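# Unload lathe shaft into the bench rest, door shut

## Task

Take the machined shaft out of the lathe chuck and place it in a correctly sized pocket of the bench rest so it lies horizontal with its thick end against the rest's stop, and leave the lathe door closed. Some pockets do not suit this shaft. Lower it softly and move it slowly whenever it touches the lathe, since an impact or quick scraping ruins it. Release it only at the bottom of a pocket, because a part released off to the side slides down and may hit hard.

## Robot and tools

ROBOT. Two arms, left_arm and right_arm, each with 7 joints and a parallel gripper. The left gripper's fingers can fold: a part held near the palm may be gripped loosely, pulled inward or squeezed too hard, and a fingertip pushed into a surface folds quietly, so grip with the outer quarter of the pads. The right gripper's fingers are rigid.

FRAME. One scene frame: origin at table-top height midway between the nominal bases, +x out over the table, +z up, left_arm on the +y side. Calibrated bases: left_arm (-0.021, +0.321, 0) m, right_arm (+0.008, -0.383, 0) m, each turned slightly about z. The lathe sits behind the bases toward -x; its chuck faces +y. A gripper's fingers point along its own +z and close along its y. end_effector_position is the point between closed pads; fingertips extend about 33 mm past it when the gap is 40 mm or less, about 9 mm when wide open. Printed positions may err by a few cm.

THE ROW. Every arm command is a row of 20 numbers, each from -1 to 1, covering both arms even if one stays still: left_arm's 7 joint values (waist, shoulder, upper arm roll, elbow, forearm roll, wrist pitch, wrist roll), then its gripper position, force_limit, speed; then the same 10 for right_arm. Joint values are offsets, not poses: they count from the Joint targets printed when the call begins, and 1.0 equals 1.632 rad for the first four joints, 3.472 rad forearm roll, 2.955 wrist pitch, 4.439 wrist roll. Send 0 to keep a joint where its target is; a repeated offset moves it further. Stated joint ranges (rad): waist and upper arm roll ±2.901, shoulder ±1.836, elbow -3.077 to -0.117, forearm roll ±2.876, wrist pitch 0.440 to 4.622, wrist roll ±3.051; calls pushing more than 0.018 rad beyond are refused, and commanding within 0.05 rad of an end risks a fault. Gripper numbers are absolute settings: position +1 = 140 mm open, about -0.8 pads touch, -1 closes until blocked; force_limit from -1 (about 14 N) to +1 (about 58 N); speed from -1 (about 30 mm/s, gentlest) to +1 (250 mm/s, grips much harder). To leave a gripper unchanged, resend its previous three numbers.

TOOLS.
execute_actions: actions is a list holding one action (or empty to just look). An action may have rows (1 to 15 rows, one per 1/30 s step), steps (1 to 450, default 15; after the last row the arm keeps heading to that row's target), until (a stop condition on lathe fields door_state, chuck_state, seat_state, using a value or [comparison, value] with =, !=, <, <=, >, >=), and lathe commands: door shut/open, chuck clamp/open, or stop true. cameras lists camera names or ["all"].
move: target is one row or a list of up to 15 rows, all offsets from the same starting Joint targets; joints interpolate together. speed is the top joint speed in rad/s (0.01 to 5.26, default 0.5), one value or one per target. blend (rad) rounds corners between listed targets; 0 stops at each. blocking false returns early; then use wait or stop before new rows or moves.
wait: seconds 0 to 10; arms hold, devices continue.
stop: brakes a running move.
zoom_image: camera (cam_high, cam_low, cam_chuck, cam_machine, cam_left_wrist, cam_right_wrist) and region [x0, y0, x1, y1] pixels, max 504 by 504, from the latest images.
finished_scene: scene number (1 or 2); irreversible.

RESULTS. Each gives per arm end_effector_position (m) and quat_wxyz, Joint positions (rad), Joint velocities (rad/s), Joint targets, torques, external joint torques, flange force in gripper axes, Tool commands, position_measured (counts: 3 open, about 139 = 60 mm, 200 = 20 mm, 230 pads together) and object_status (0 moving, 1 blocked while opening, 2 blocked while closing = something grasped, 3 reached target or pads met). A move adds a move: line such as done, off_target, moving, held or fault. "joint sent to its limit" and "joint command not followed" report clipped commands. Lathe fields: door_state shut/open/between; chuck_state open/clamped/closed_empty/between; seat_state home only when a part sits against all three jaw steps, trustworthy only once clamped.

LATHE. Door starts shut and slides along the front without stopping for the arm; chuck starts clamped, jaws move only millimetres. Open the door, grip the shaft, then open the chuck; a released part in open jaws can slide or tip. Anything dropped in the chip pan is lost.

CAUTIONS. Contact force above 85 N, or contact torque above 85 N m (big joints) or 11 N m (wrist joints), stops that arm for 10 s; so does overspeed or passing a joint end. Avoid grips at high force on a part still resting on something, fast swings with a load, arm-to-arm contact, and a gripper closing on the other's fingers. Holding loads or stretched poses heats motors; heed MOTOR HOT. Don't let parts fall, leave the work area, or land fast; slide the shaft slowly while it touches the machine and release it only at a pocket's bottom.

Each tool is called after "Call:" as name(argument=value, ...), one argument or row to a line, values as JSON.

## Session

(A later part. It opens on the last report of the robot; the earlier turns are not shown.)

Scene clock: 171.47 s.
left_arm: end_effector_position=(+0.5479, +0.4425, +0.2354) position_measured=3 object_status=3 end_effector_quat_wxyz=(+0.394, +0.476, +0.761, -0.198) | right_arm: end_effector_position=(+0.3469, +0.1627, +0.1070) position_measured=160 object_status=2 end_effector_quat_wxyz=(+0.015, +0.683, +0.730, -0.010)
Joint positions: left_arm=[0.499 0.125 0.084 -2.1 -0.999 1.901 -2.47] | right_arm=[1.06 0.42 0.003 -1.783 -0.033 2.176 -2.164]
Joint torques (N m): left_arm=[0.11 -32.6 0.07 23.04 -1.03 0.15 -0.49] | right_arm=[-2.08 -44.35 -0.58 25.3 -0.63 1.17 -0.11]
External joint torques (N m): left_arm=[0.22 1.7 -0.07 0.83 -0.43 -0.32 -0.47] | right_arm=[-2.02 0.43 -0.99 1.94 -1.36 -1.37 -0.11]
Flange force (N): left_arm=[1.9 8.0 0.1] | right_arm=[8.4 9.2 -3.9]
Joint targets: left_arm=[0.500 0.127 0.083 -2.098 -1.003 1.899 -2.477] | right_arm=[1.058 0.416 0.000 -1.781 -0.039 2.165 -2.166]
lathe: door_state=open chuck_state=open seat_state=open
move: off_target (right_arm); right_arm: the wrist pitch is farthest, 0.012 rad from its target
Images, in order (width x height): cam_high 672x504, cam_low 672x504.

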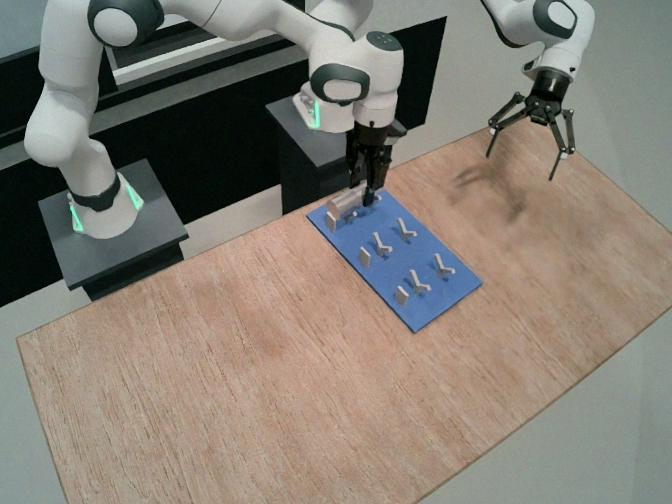

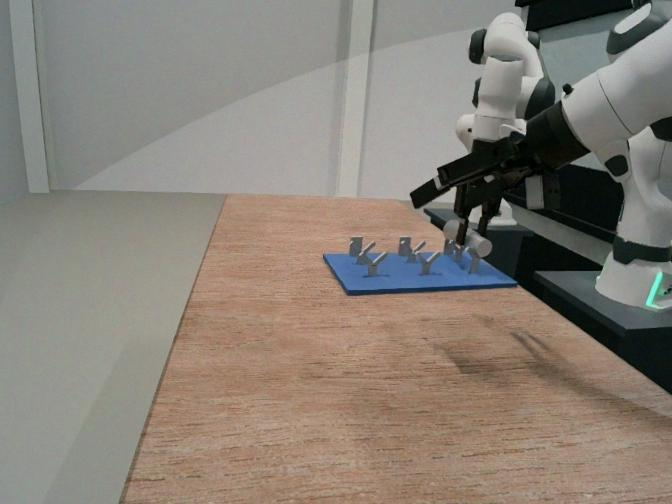

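Call:
move(
  target=[
    [0,0,0,0,0,0,0,1,1,1,0,-0.0018,0,0.001,0,-0.0015,0,-1,0,-1],
    [0,0,0,0,0,0,0,1,1,1,-0.001,-0.0047,0,-0.0037,0,-0.0006,-0.0004,-1,0,-1],
  ],
  speed=0.015,
  cameras=["cam_high","cam_low","cam_right_wrist"],
)

Call:
zoom_image(
  camera="cam_high",
  region=[320, 190, 355, 220],
)

Call:
zoom_image(
  camera="cam_low",
  region=[440, 220, 500, 280],
)

Scene clock: 174.00 s.
left_arm: end_effector_position=(+0.5479, +0.4425, +0.2354) position_measured=3 object_status=3 end_effector_quat_wxyz=(+0.394, +0.476, +0.761, -0.198) | right_arm: end_effector_position=(+0.3467, +0.1622, +0.1090) position_measured=160 object_status=2 end_effector_quat_wxyz=(+0.015, +0.682, +0.731, -0.010)
Joint positions: left_arm=[0.499 0.125 0.084 -2.1 -0.999 1.901 -2.47] | right_arm=[1.06 0.415 0.003 -1.785 -0.033 2.174 -2.165]
Joint torques (N m): left_arm=[0.09 -32.54 0.04 23.12 -1.04 0.19 -0.56] | right_arm=[-2.19 -45.84 -0.52 23.4 -0.53 0.64 -0.08]
External joint torques (N m): left_arm=[0.16 1.71 -0.14 0.92 -0.44 -0.29 -0.54] | right_arm=[-2.22 -1.06 -1 -0.07 -1.26 -1.92 -0.08]
Flange force (N): left_arm=[1.7 8.3 0.2] | right_arm=[-2.0 2.2 -5.1]
Joint targets: left_arm=[0.500 0.127 0.083 -2.098 -1.003 1.899 -2.477] | right_arm=[1.056 0.408 0.000 -1.787 -0.039 2.163 -2.168]
lathe: door_state=open chuck_state=open seat_state=open
move: off_target (right_arm); right_arm: the wrist pitch is farthest, 0.011 rad from its target
Images, in order (width x height): cam_high 672x504, cam_low 672x504, cam_right_wrist 672x504.

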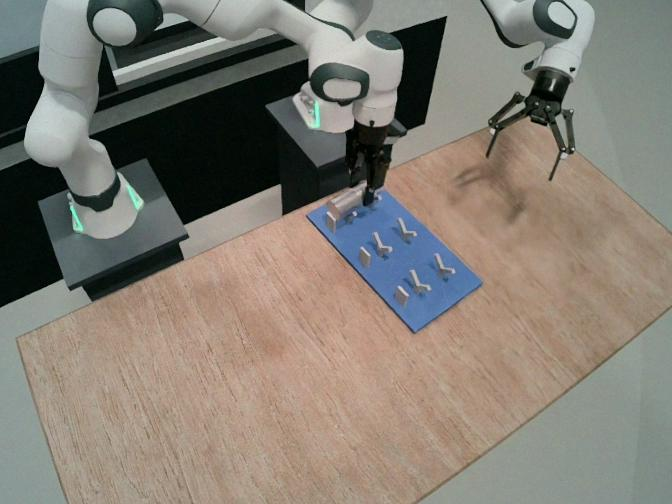

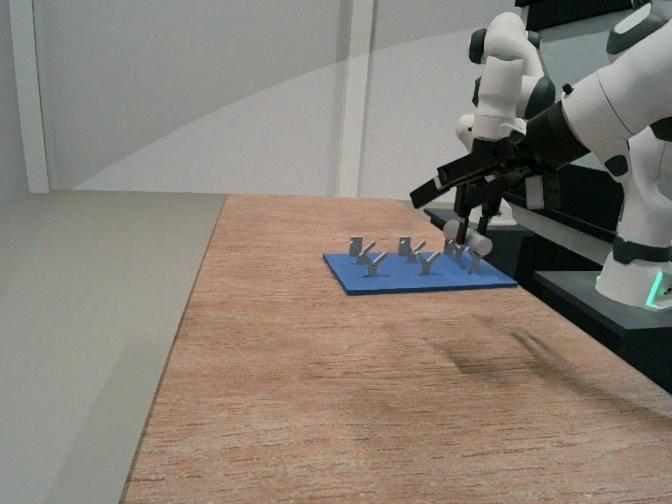

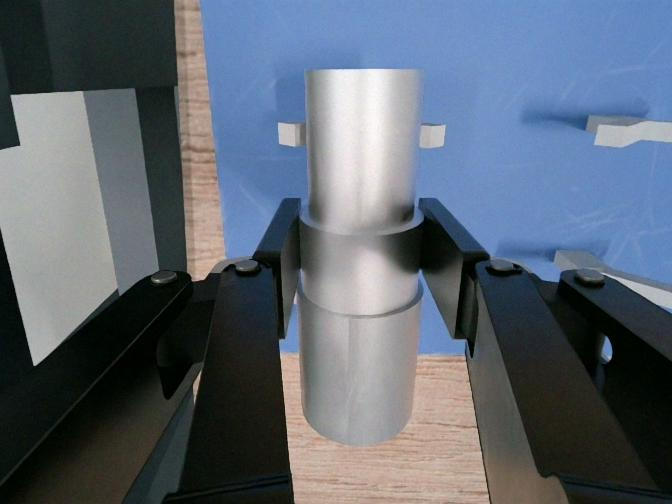

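Scaled by 14.400 from the camera's 672x504 image, which has a finer 960x720 frame.

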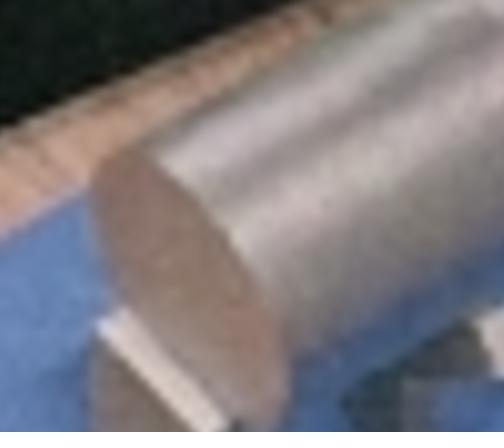

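Scaled by 8.400 from the camera's 672x504 image, which has a finer 960x720 frame.

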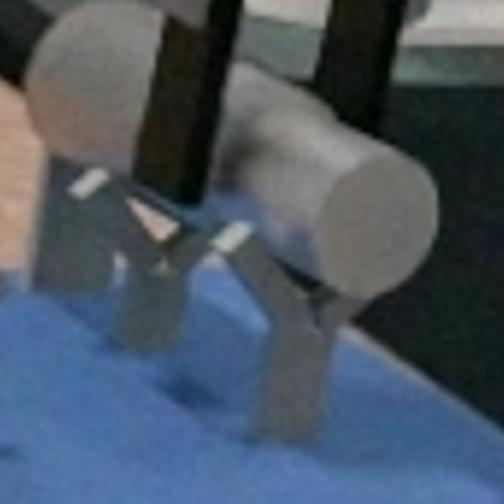

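Call:
move(
  target=[0,0,0,0,0,0,0,1,1,1,-0.0011,-0.0029,0,-0.0046,0,0.00095,-0.0004,-1,0,-1],
  speed=0.015,
  cameras=["cam_high","cam_right_wrist"],
)

Call:
zoom_image(
  camera="cam_high",
  region=[320, 190, 355, 220],
)

Call:
zoom_image(
  camera="cam_right_wrist",
  region=[260, 60, 460, 210],
)

Scene clock: 185.00 s.
left_arm: end_effector_position=(+0.5479, +0.4425, +0.2354) position_measured=3 object_status=3 end_effector_quat_wxyz=(+0.394, +0.476, +0.761, -0.198) | right_arm: end_effector_position=(+0.3466, +0.1618, +0.1100) position_measured=160 object_status=2 end_effector_quat_wxyz=(+0.015, +0.682, +0.731, -0.008)
Joint positions: left_arm=[0.499 0.125 0.084 -2.1 -0.999 1.901 -2.47] | right_arm=[1.059 0.41 0.003 -1.791 -0.033 2.179 -2.166]
Joint torques (N m): left_arm=[0.25 -32.49 0.01 23.13 -1.04 0.16 -0.51] | right_arm=[-2.93 -45.29 -0.84 22.18 -0.51 0.34 -0.13]
External joint torques (N m): left_arm=[0.28 1.79 -0.2 0.92 -0.44 -0.32 -0.49] | right_arm=[-2.94 -0.97 -1.3 -1.13 -1.25 -2.2 -0.13]
Flange force (N): left_arm=[2.0 8.6 0.1] | right_arm=[-6.0 0.7 -4.7]
Joint targets: left_arm=[0.500 0.127 0.083 -2.098 -1.003 1.899 -2.477] | right_arm=[1.054 0.404 0.000 -1.794 -0.039 2.166 -2.169]
lathe: door_state=open chuck_state=open seat_state=open
move: off_target (right_arm); right_arm: the wrist pitch is farthest, 0.013 rad from its target
Images, in order (width x height): cam_high 672x504, cam_right_wrist 672x504.

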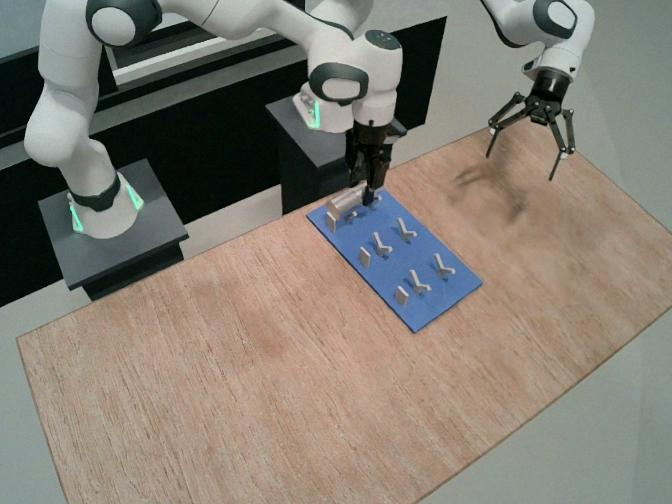

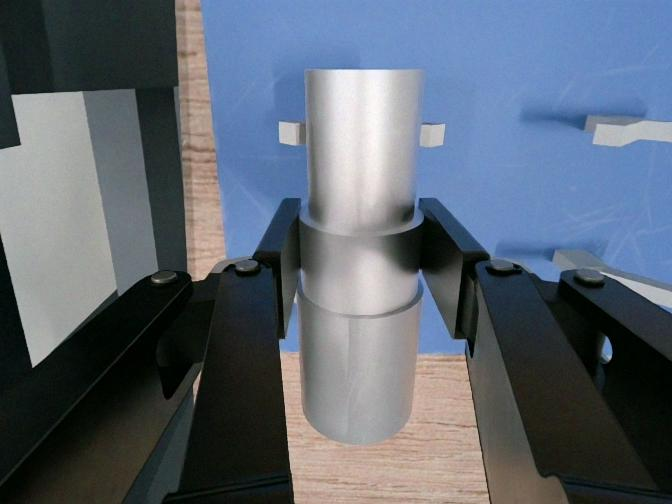

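Scaled by 14.400 from the camera's 672x504 image, which has a finer 960x720 frame.

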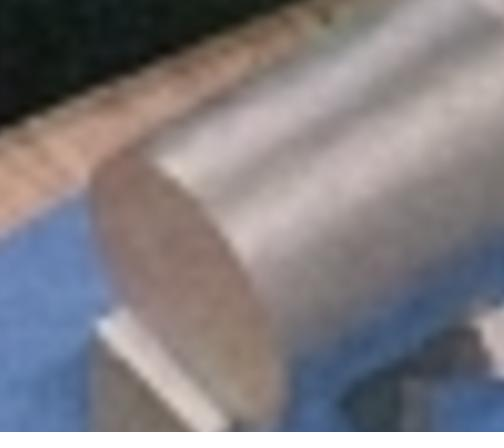

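Scaled by 2.520 from the camera's 672x504 image, which has a finer 960x720 frame.

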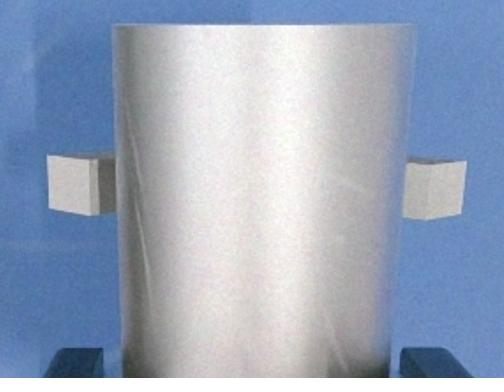

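Call:
move(
  target=[0,0,0,0,0,0,0,1,1,1,0.0008,0.0044,0,0.0019,0,0.0013,0.0003,-1,0,-1],
  speed=0.015,
)

Call:
move(
  target=[0,0,0,0,0,0,0,1,1,1,0,0.0018,0,-0.0013,0,0.0017,0,-1,0,-1],
  speed=0.015,
  cameras=["cam_high","cam_low","cam_right_wrist"],
)

Call:
zoom_image(
  camera="cam_low",
  region=[440, 220, 500, 280],
)

Call:
zoom_image(
  camera="cam_high",
  region=[320, 190, 355, 220],
)

Scene clock: 188.50 s.
left_arm: end_effector_position=(+0.5479, +0.4425, +0.2354) position_measured=3 object_status=3 end_effector_quat_wxyz=(+0.394, +0.476, +0.761, -0.198) | right_arm: end_effector_position=(+0.3466, +0.1620, +0.1093) position_measured=160 object_status=2 end_effector_quat_wxyz=(+0.015, +0.682, +0.731, -0.008)
Joint positions: left_arm=[0.499 0.125 0.084 -2.1 -0.999 1.901 -2.47] | right_arm=[1.059 0.411 0.004 -1.791 -0.033 2.18 -2.166]
Joint torques (N m): left_arm=[0.11 -32.47 0.06 23.12 -1.03 0.19 -0.53] | right_arm=[-2.61 -42.66 -0.77 23.58 -0.49 0.96 -0.13]
External joint torques (N m): left_arm=[0.16 1.69 -0.14 1.01 -0.44 -0.28 -0.51] | right_arm=[-2.68 1.8 -1.28 0.27 -1.23 -1.58 -0.13]
Flange force (N): left_arm=[1.8 8.6 0.1] | right_arm=[5.2 8.0 -1.2]
Joint targets: left_arm=[0.500 0.127 0.083 -2.098 -1.003 1.899 -2.477] | right_arm=[1.056 0.411 0.000 -1.791 -0.039 2.170 -2.168]
lathe: door_state=open chuck_state=open seat_state=open
move: done

Scene clock: 189.20 s.
left_arm: end_effector_position=(+0.5479, +0.4425, +0.2354) position_measured=3 object_status=3 end_effector_quat_wxyz=(+0.394, +0.476, +0.761, -0.198) | right_arm: end_effector_position=(+0.3466, +0.1621, +0.1078) position_measured=160 object_status=2 end_effector_quat_wxyz=(+0.015, +0.682, +0.731, -0.008)
Joint positions: left_arm=[0.499 0.125 0.084 -2.1 -0.999 1.901 -2.47] | right_arm=[1.059 0.414 0.004 -1.791 -0.033 2.182 -2.166]
Joint torques (N m): left_arm=[0.1 -32.53 0.05 23.09 -1.05 0.16 -0.53] | right_arm=[-2.28 -42.39 -0.75 22.76 -0.47 1.25 -0.06]
External joint torques (N m): left_arm=[0.14 1.78 -0.17 0.91 -0.45 -0.32 -0.52] | right_arm=[-2.18 1.94 -1.12 -0.45 -1.2 -1.27 -0.06]
Flange force (N): left_arm=[1.8 8.5 0.2] | right_arm=[2.9 5.5 0.2]
Joint targets: left_arm=[0.500 0.127 0.083 -2.098 -1.003 1.899 -2.477] | right_arm=[1.056 0.414 0.000 -1.793 -0.039 2.175 -2.168]
lathe: door_state=open chuck_state=open seat_state=open
move: done
Images, in order (width x height): cam_high 672x504, cam_low 672x504, cam_right_wrist 672x504.

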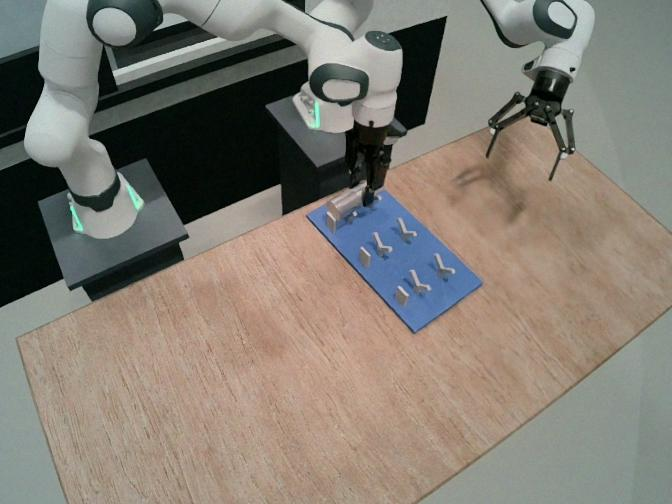

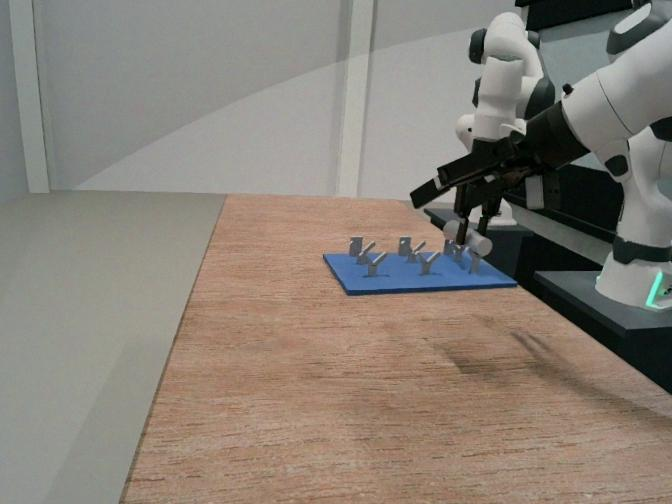

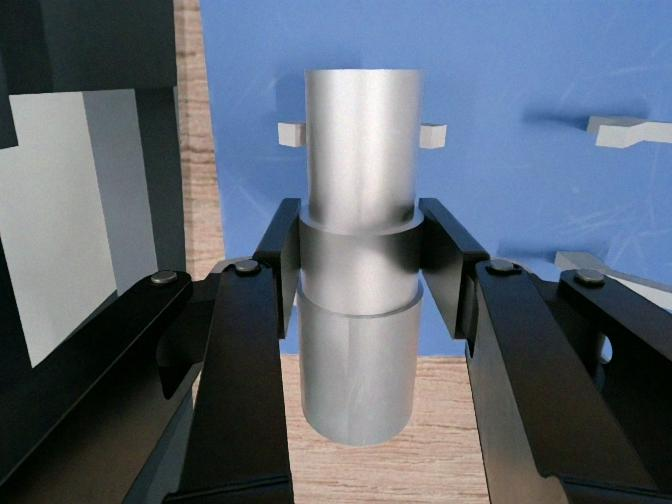

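Scaled by 8.400 from the camera's 672x504 image, which has a finer 960x720 frame.

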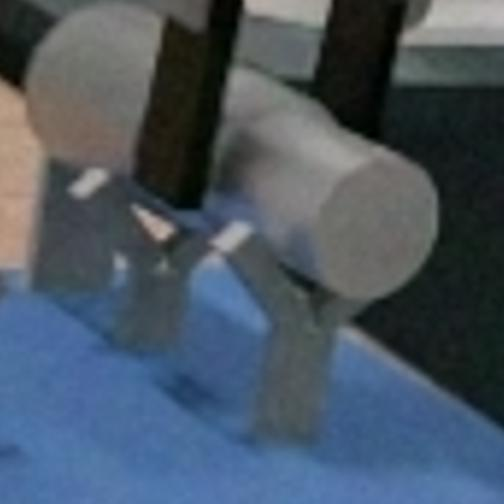

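Scaled by 14.400 from the camera's 672x504 image, which has a finer 960x720 frame.

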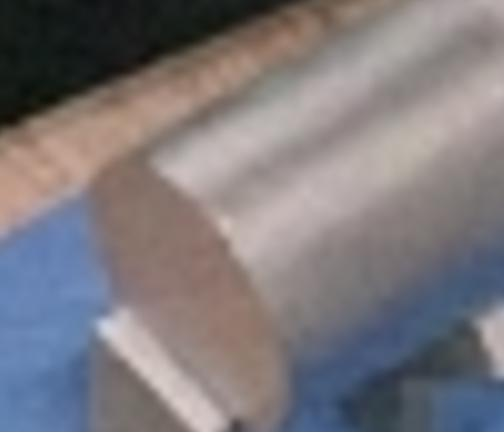

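Call:
move(
  target=[0,0,0,0,0,0,0,1,1,1,0.0024,0.0084,0,0.0137,-0.0032,-0.0085,0.002,-1,0,-1],
  speed=0.02,
)

Call:
move(
  target=[0,0,0,0,0,0,0,1,1,1,0.002,0.0073,0,0.0115,-0.0027,-0.007,0.0017,-1,0,-1],
  speed=0.02,
  cameras=["cam_high","cam_low","cam_right_wrist"],
)

Call:
zoom_image(
  camera="cam_low",
  region=[440, 220, 500, 280],
)

Call:
zoom_image(
  camera="cam_high",
  region=[320, 190, 355, 220],
)

Call:
zoom_image(
  camera="cam_right_wrist",
  region=[260, 380, 460, 480],
)

Scene clock: 195.07 s.
left_arm: end_effector_position=(+0.5479, +0.4425, +0.2354) position_measured=3 object_status=3 end_effector_quat_wxyz=(+0.394, +0.476, +0.761, -0.198) | right_arm: end_effector_position=(+0.3463, +0.1627, +0.1071) position_measured=160 object_status=2 end_effector_quat_wxyz=(+0.020, +0.681, +0.732, -0.014)
Joint positions: left_arm=[0.499 0.125 0.084 -2.1 -0.999 1.901 -2.47] | right_arm=[1.062 0.426 0.004 -1.771 -0.042 2.161 -2.16]
Joint velocities: left_arm=[within noise] | right_arm=[0 0 0.001 0.004 -0.002 -0.003 0.001]
Joint torques (N m): left_arm=[0.1 -32.57 0.07 23.13 -1.04 0.18 -0.51] | right_arm=[-2.69 -42.3 -1.22 23.07 -1 1.02 0.11]
External joint torques (N m): left_arm=[0.19 1.81 -0.1 0.9 -0.44 -0.29 -0.5] | right_arm=[-2.68 2.59 -1.7 -0.25 -1.73 -1.49 0.11]
Flange force (N): left_arm=[2.0 8.5 0.2] | right_arm=[5.3 7.7 0.4]
Joint targets: left_arm=[0.500 0.127 0.083 -2.098 -1.003 1.899 -2.477] | right_arm=[1.060 0.428 0.000 -1.771 -0.050 2.150 -2.159]
lathe: door_state=open chuck_state=open seat_state=open
move: off_target (right_arm); right_arm: the wrist pitch is farthest, 0.011 rad from its target

Scene clock: 196.33 s.
left_arm: end_effector_position=(+0.5479, +0.4425, +0.2354) position_measured=3 object_status=3 end_effector_quat_wxyz=(+0.394, +0.476, +0.761, -0.198) | right_arm: end_effector_position=(+0.3463, +0.1630, +0.1070) position_measured=160 object_status=2 end_effector_quat_wxyz=(+0.025, +0.681, +0.732, -0.019)
Joint positions: left_arm=[0.499 0.125 0.084 -2.1 -0.999 1.901 -2.47] | right_arm=[1.066 0.437 0.005 -1.751 -0.05 2.141 -2.152]
Joint velocities: left_arm=[within noise] | right_arm=[0.001 0.002 -0.001 0.004 -0.001 -0.002 0.003]
Joint torques (N m): left_arm=[0.19 -32.5 0.11 23.1 -1.04 0.16 -0.49] | right_arm=[-2.47 -41.69 -1.41 23.74 -1.27 0.95 -0.04]
External joint torques (N m): left_arm=[0.21 1.83 -0.12 0.88 -0.45 -0.31 -0.47] | right_arm=[-2.35 3.69 -1.8 0.31 -1.99 -1.53 -0.04]
Flange force (N): left_arm=[2.1 8.5 0.2] | right_arm=[10.4 11.0 0.9]
Joint targets: left_arm=[0.500 0.127 0.083 -2.098 -1.003 1.899 -2.477] | right_arm=[1.063 0.439 0.000 -1.752 -0.059 2.129 -2.152]
lathe: door_state=open chuck_state=open seat_state=open
move: off_target (right_arm); right_arm: the wrist pitch is farthest, 0.012 rad from its target
Images, in order (width x height): cam_high 672x504, cam_low 672x504, cam_right_wrist 672x504.

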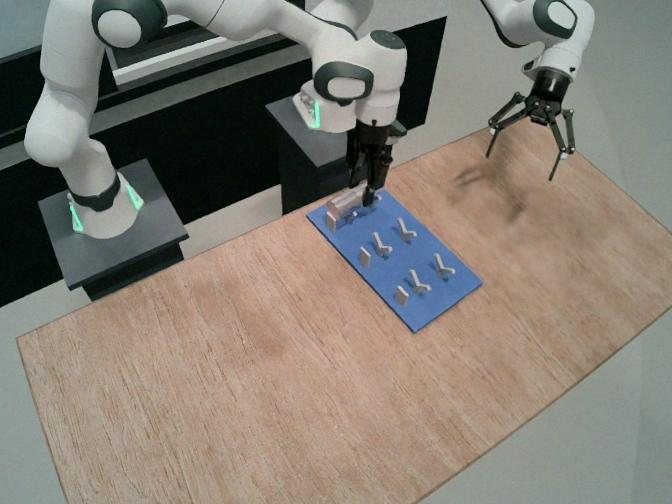

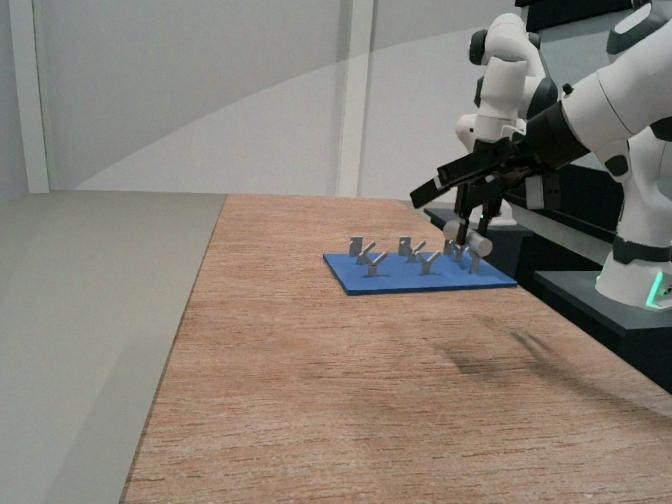

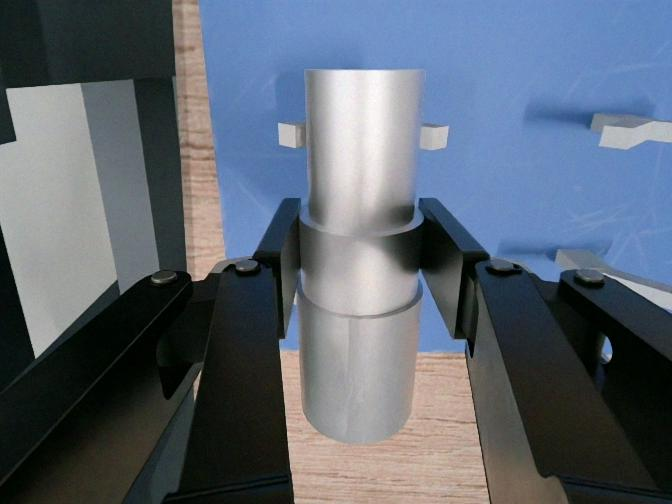

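Scaled by 8.400 from the camera's 672x504 image, which has a finer 960x720 frame.

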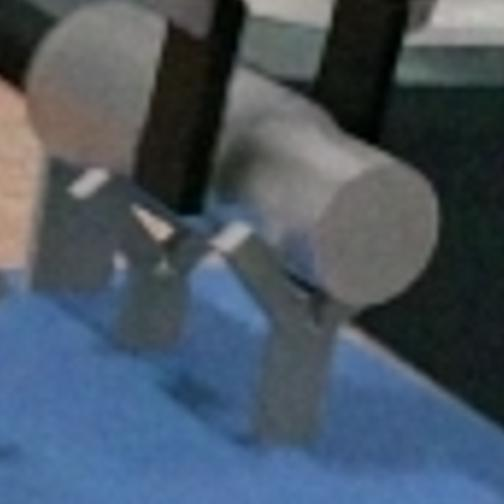

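Scaled by 14.400 from the camera's 672x504 image, which has a finer 960x720 frame.

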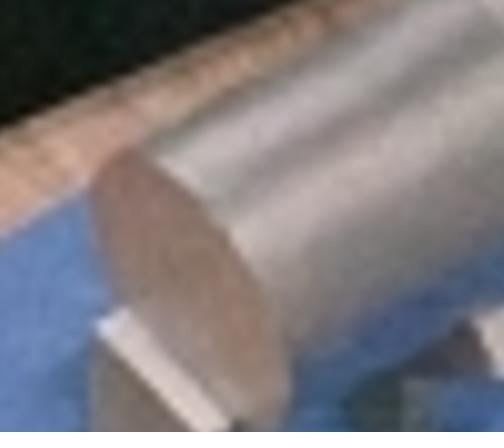

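Scaled by 2.520 from the camera's 672x504 image, which has a finer 960x720 frame.

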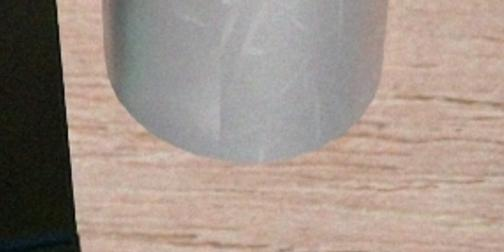

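Call:
move(
  target=[0,0,0,0,0,0,0,1,1,1,0.002,0.0079,0,0.0112,-0.0027,-0.0065,0.0017,-1,0,-1],
  speed=0.02,
  cameras=["cam_high","cam_low","cam_right_wrist"],
)

Call:
zoom_image(
  camera="cam_low",
  region=[440, 220, 500, 280],
)

Call:
zoom_image(
  camera="cam_high",
  region=[320, 190, 355, 220],
)

Call:
zoom_image(
  camera="cam_right_wrist",
  region=[260, 380, 460, 480],
)

Scene clock: 200.00 s.
left_arm: end_effector_position=(+0.5479, +0.4425, +0.2354) position_measured=3 object_status=3 end_effector_quat_wxyz=(+0.394, +0.476, +0.761, -0.198) | right_arm: end_effector_position=(+0.3463, +0.1633, +0.1069) position_measured=160 object_status=2 end_effector_quat_wxyz=(+0.030, +0.681, +0.731, -0.023)
Joint positions: left_arm=[0.499 0.125 0.084 -2.1 -0.999 1.901 -2.47] | right_arm=[1.069 0.448 0.005 -1.732 -0.059 2.121 -2.144]
Joint torques (N m): left_arm=[0.17 -32.57 0.08 23.05 -1.05 0.17 -0.5] | right_arm=[-2.93 -41 -1.57 22.3 -1.38 1.08 -0.03]
External joint torques (N m): left_arm=[0.14 1.55 -0.2 0.95 -0.46 -0.3 -0.48] | right_arm=[-3.07 4.65 -2.18 -1.18 -2.11 -1.38 -0.02]
Flange force (N): left_arm=[1.6 8.0 0.1] | right_arm=[6.6 9.3 3.7]
Joint targets: left_arm=[0.500 0.127 0.083 -2.098 -1.003 1.899 -2.477] | right_arm=[1.066 0.452 0.000 -1.734 -0.069 2.110 -2.144]
lathe: door_state=open chuck_state=open seat_state=open
move: off_target (right_arm); right_arm: the wrist pitch is farthest, 0.011 rad from its target
Images, in order (width x height): cam_high 672x504, cam_low 672x504, cam_right_wrist 672x504.

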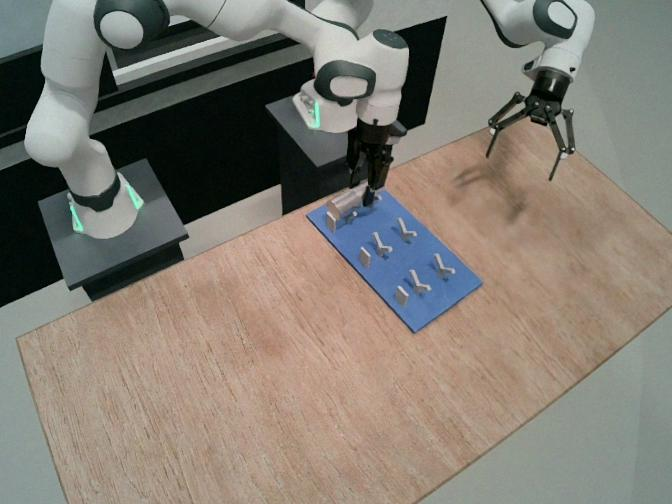

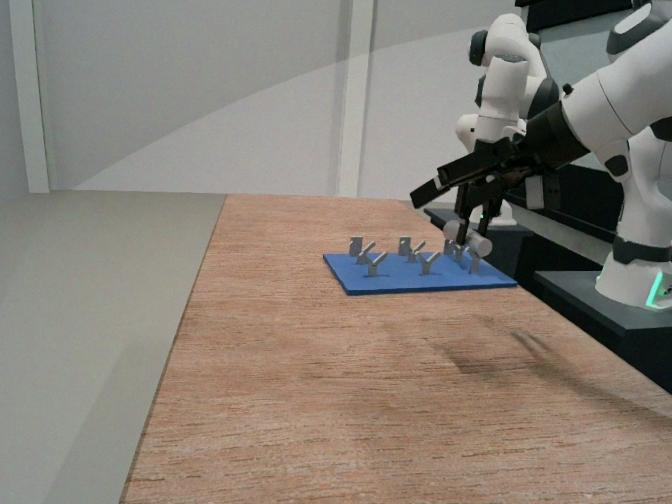

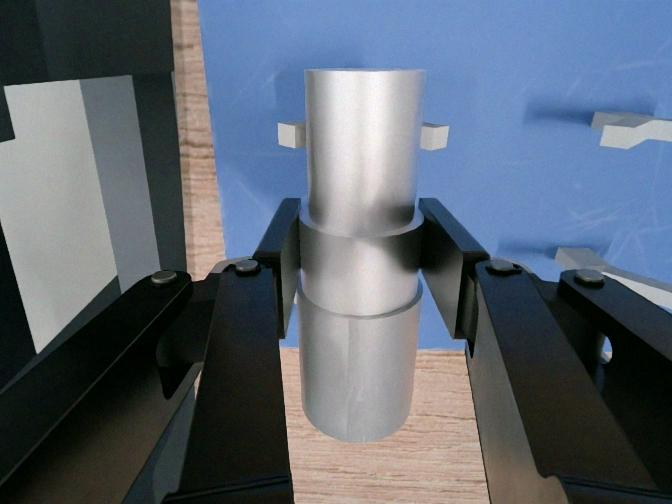

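Scaled by 8.400 from the camera's 672x504 image, which has a finer 960x720 frame.

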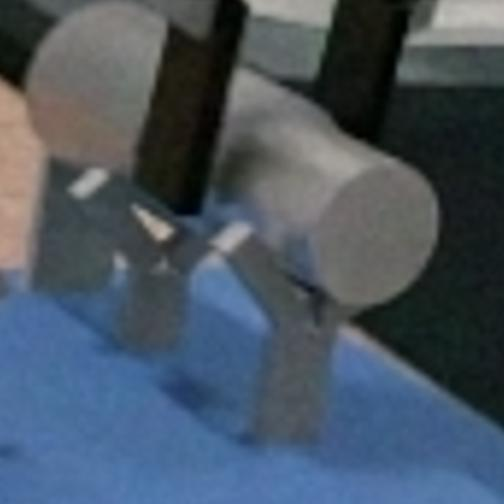

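Scaled by 14.400 from the camera's 672x504 image, which has a finer 960x720 frame.

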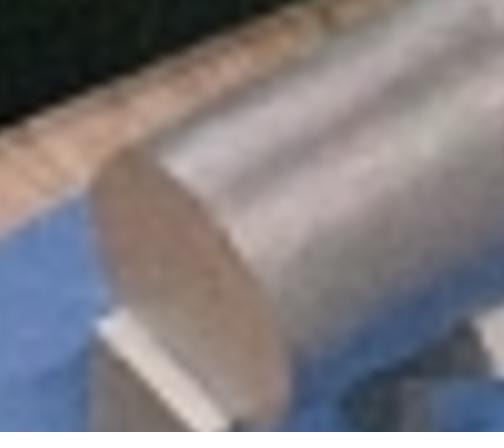

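Scaled by 2.520 from the camera's 672x504 image, which has a finer 960x720 frame.

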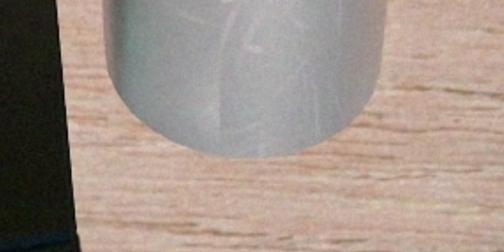

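Call:
move(
  target=[0,0,0,0,0,0,0,1,1,1,0.0014,0.0055,0,0.0078,-0.0019,-0.0045,0.0012,-1,0,-1],
  speed=0.02,
  cameras=["cam_low","cam_right_wrist","cam_high"],
)

Call:
zoom_image(
  camera="cam_low",
  region=[440, 220, 500, 280],
)

Call:
zoom_image(
  camera="cam_right_wrist",
  region=[260, 380, 460, 480],
)

Scene clock: 203.33 s.
left_arm: end_effector_position=(+0.5479, +0.4425, +0.2354) position_measured=3 object_status=3 end_effector_quat_wxyz=(+0.394, +0.476, +0.761, -0.198) | right_arm: end_effector_position=(+0.3463, +0.1635, +0.1069) position_measured=160 object_status=2 end_effector_quat_wxyz=(+0.034, +0.681, +0.731, -0.027)
Joint positions: left_arm=[0.499 0.125 0.084 -2.1 -0.999 1.901 -2.47] | right_arm=[1.072 0.456 0.005 -1.719 -0.066 2.107 -2.138]
Joint velocities: left_arm=[within noise] | right_arm=[0 0.001 0.001 0.002 -0.002 -0.003 0.002]
Joint torques (N m): left_arm=[0.15 -32.57 0.07 23.12 -1.04 0.17 -0.48] | right_arm=[-2.99 -40.8 -1.55 22.15 -1.56 1.18 -0.02]
External joint torques (N m): left_arm=[0.17 1.46 -0.16 1.09 -0.46 -0.3 -0.46] | right_arm=[-2.89 4.9 -1.97 -1.19 -2.27 -1.23 -0.02]
Flange force (N): left_arm=[1.5 8.3 -0.1] | right_arm=[7.2 9.3 4.2]
Joint targets: left_arm=[0.500 0.127 0.083 -2.098 -1.003 1.899 -2.477] | right_arm=[1.068 0.461 0.000 -1.721 -0.075 2.097 -2.139]
lathe: door_state=open chuck_state=open seat_state=open
move: done
Images, in order (width x height): cam_high 672x504, cam_low 672x504, cam_right_wrist 672x504.

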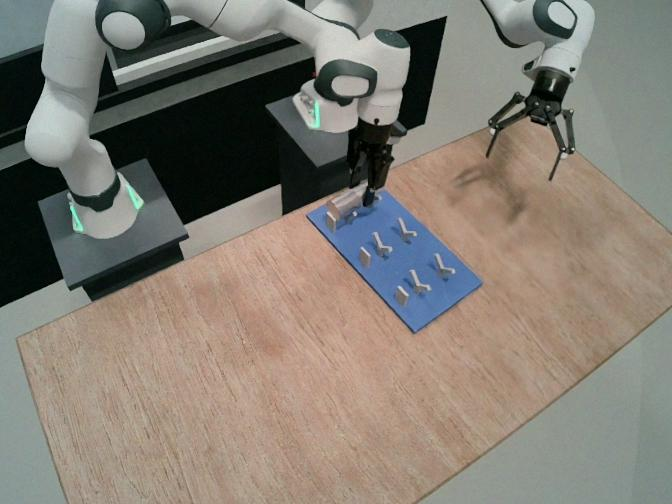

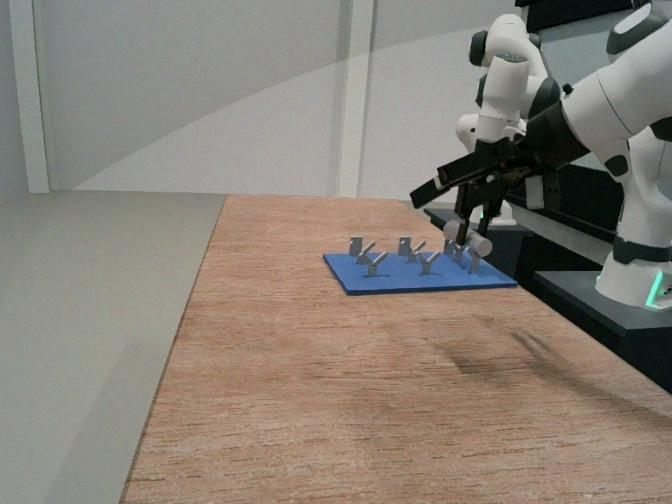

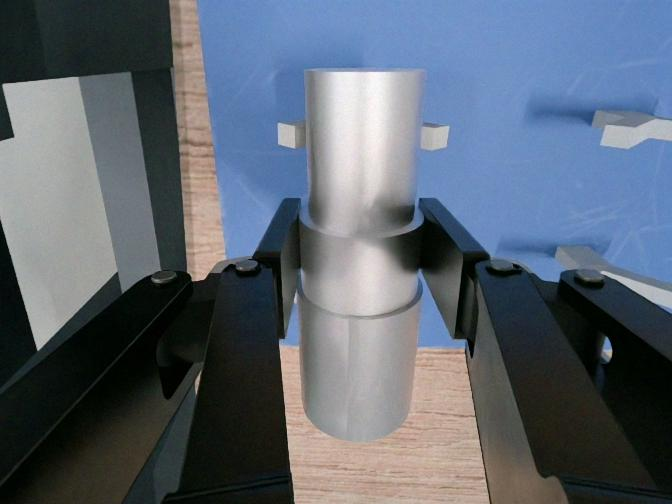

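Scaled by 8.400 from the camera's 672x504 image, which has a finer 960x720 frame.

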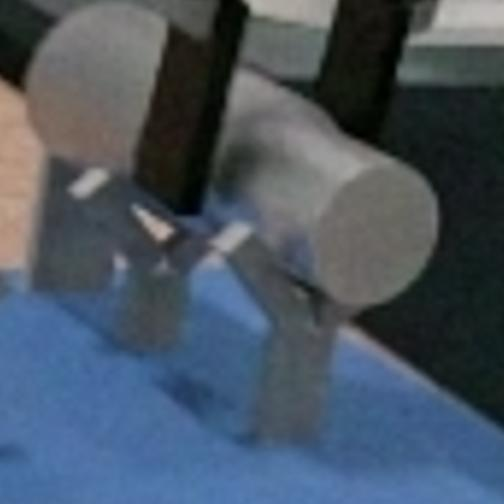

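Scaled by 2.520 from the camera's 672x504 image, which has a finer 960x720 frame.

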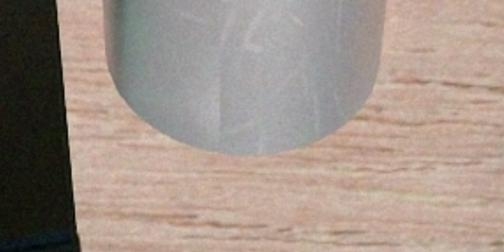

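Call:
execute_actions(
  actions=[
    {"rows":[[0,0,0,0,0,0,0,1,1,1,0,0,0,0,0,0,0,-0.05,0,-1]],"steps":30},
  ],
  cameras=["cam_high","cam_low","cam_right_wrist"],
)

Call:
zoom_image(
  camera="cam_low",
  region=[440, 220, 500, 280],
)

Call:
zoom_image(
  camera="cam_high",
  region=[320, 190, 355, 220],
)

Scene clock: 206.00 s.
left_arm: end_effector_position=(+0.5479, +0.4425, +0.2354) position_measured=3 object_status=3 end_effector_quat_wxyz=(+0.394, +0.476, +0.761, -0.198) | right_arm: end_effector_position=(+0.3493, +0.1571, +0.1032) position_measured=135 object_status=3 end_effector_quat_wxyz=(+0.039, +0.682, +0.730, -0.032)
Joint positions: left_arm=[0.499 0.125 0.084 -2.1 -0.999 1.901 -2.47] | right_arm=[1.069 0.46 0.001 -1.72 -0.072 2.1 -2.137]
Joint torques (N m): left_arm=[0.11 -32.52 0.05 23.12 -1.06 0.16 -0.46] | right_arm=[-0.44 -42.98 1.04 23.6 0.13 2.2 -0.06]
External joint torques (N m): left_arm=[-0.06 1.69 -0.35 0.97 -0.47 -0.33 -0.44] | right_arm=[-0.38 2.97 0.64 0.19 -0.58 -0.19 -0.06]
Flange force (N): left_arm=[1.6 8.5 0.5] | right_arm=[8.5 5.8 2.4]
Joint targets: left_arm=[0.500 0.127 0.083 -2.098 -1.003 1.899 -2.477] | right_arm=[1.068 0.461 0.000 -1.721 -0.075 2.097 -2.139]
lathe: door_state=open chuck_state=open seat_state=open
Images, in order (width x height): cam_high 672x504, cam_low 672x504, cam_right_wrist 672x504.

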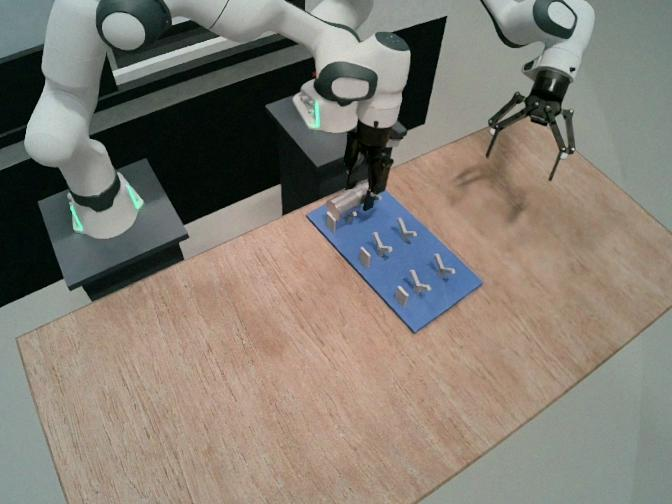

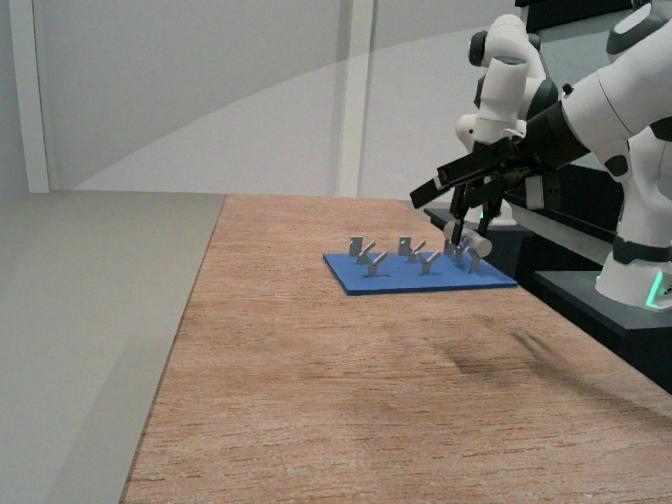

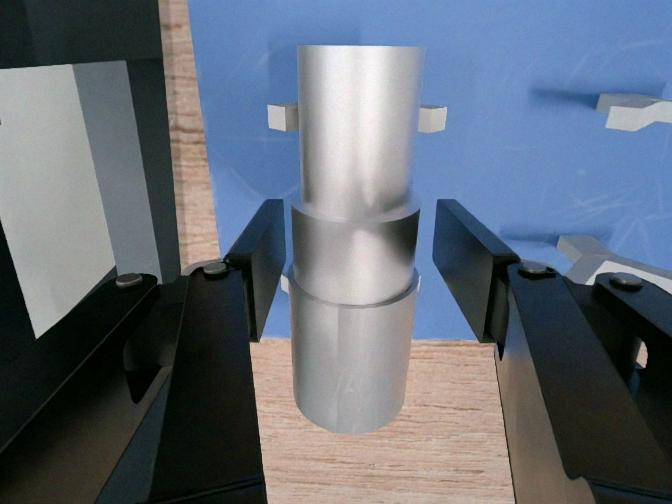

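Scaled by 8.400 from the camera's 672x504 image, which has a finer 960x720 frame.

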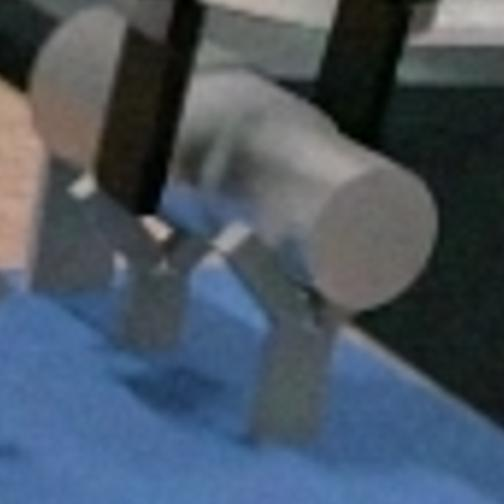

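Scaled by 14.400 from the camera's 672x504 image, which has a finer 960x720 frame.

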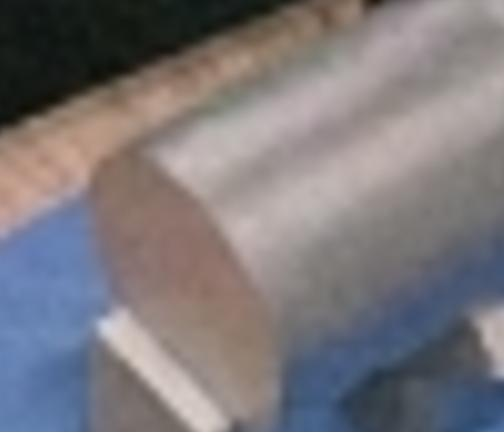

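Call:
move(
  target=[
    [0,0,0,0,0,0,0,1,1,1,0,0,0,0,0,0,0,0.2,0,-1],
    [0,0,0,0,0,0,0,1,1,1,0,-0.02843,0,0.02157,0,-0.02761,0,0.2,0,-1],
    [0,0,0,0,0,0,0,1,1,1,-0.01103,-0.10196,0,0.0348,0.0216,-0.04264,-0.01025,0.2,0,-1],
  ],
  speed=[0.1,0.06,0.25],
  blend=[0,0.015,0],
  cameras=["cam_high","cam_low","cam_right_wrist"],
)

Call:
zoom_image(
  camera="cam_low",
  region=[440, 220, 500, 280],
)

Call:
zoom_image(
  camera="cam_high",
  region=[320, 190, 355, 220],
)

Call:
zoom_image(
  camera="cam_high",
  region=[310, 165, 400, 235],
)

Scene clock: 213.23 s.
left_arm: end_effector_position=(+0.5479, +0.4425, +0.2354) position_measured=3 object_status=3 end_effector_quat_wxyz=(+0.394, +0.476, +0.761, -0.198) | right_arm: end_effector_position=(+0.3519, +0.1693, +0.2267) position_measured=104 object_status=3 end_effector_quat_wxyz=(+0.000, +0.688, +0.726, +0.009)
Joint positions: left_arm=[0.499 0.125 0.084 -2.1 -0.999 1.901 -2.47] | right_arm=[1.052 0.293 0.001 -1.663 -0.004 1.974 -2.179]
Joint velocities: left_arm=[within noise] | right_arm=[0 -0.001 0 0 0 -0.001 -0.007]
Joint torques (N m): left_arm=[0.15 -32.49 -0.03 23.09 -1.04 0.17 -0.55] | right_arm=[-0.61 -39.61 0.95 25.02 1.3 2.45 -0.28]
External joint torques (N m): left_arm=[0.17 1.57 -0.25 1.05 -0.45 -0.3 -0.54] | right_arm=[-0.71 2.76 0.55 0.24 0.44 -0.2 -0.28]
Flange force (N): left_arm=[1.5 8.5 0.1] | right_arm=[7.9 6.7 0.8]
Joint targets: left_arm=[0.500 0.127 0.083 -2.098 -1.003 1.899 -2.477] | right_arm=[1.050 0.295 0.000 -1.664 0.000 1.971 -2.184]
lathe: door_state=open chuck_state=open seat_state=open
move: done
Images, in order (width x height): cam_high 672x504, cam_low 672x504, cam_right_wrist 672x504.

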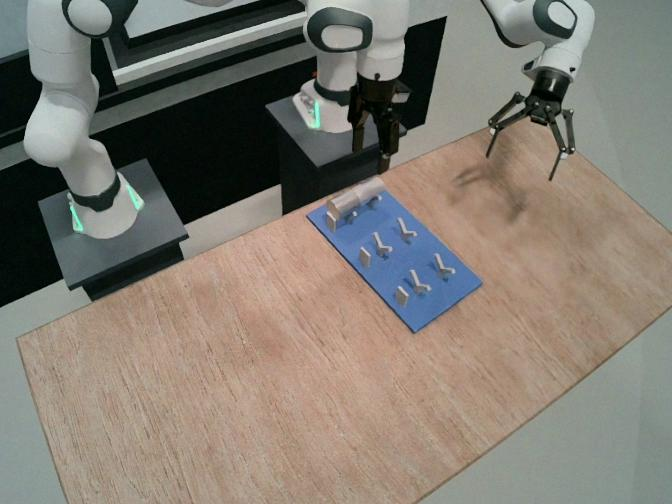

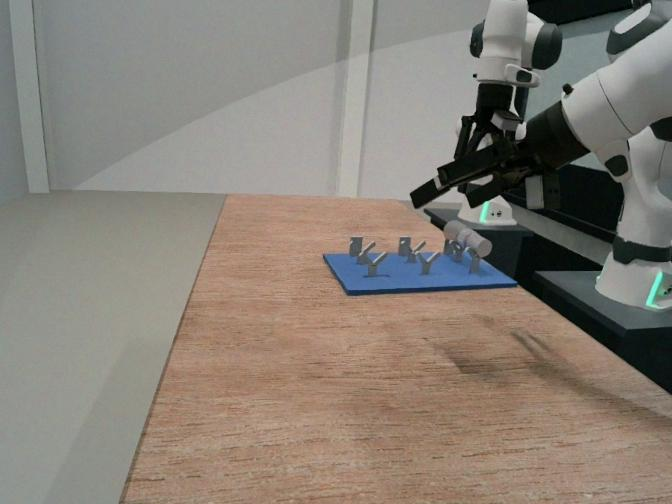

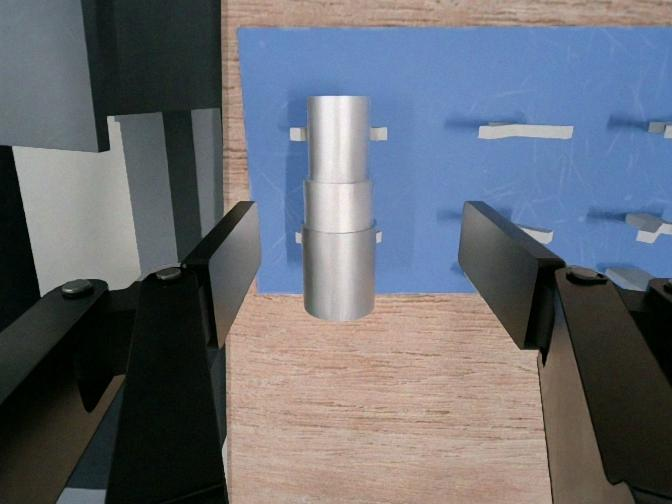

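Scaled by 8.400 from the camera's 672x504 image, which has a finer 960x720 frame.

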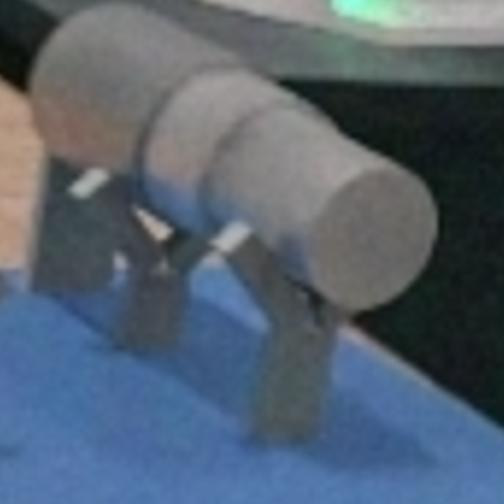

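Scaled by 14.400 from the camera's 672x504 image, which has a finer 960x720 frame.

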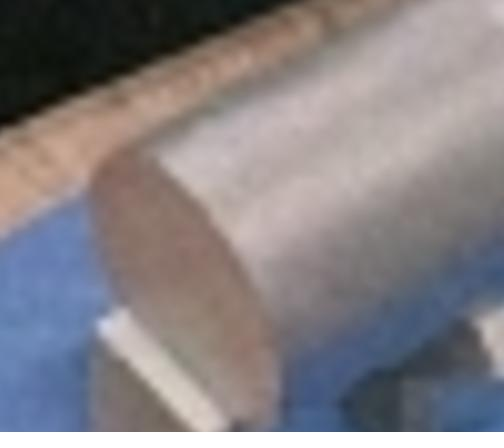

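Scaled by 5.600 from the camera's 672x504 image, which has a finer 960x720 frame.

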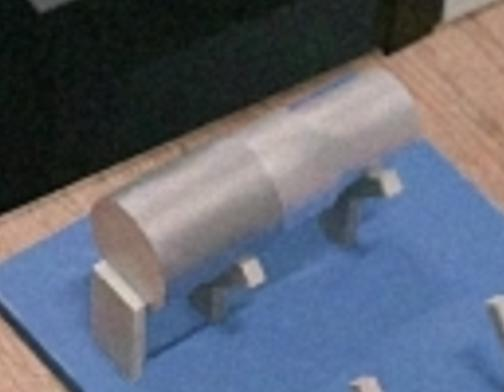

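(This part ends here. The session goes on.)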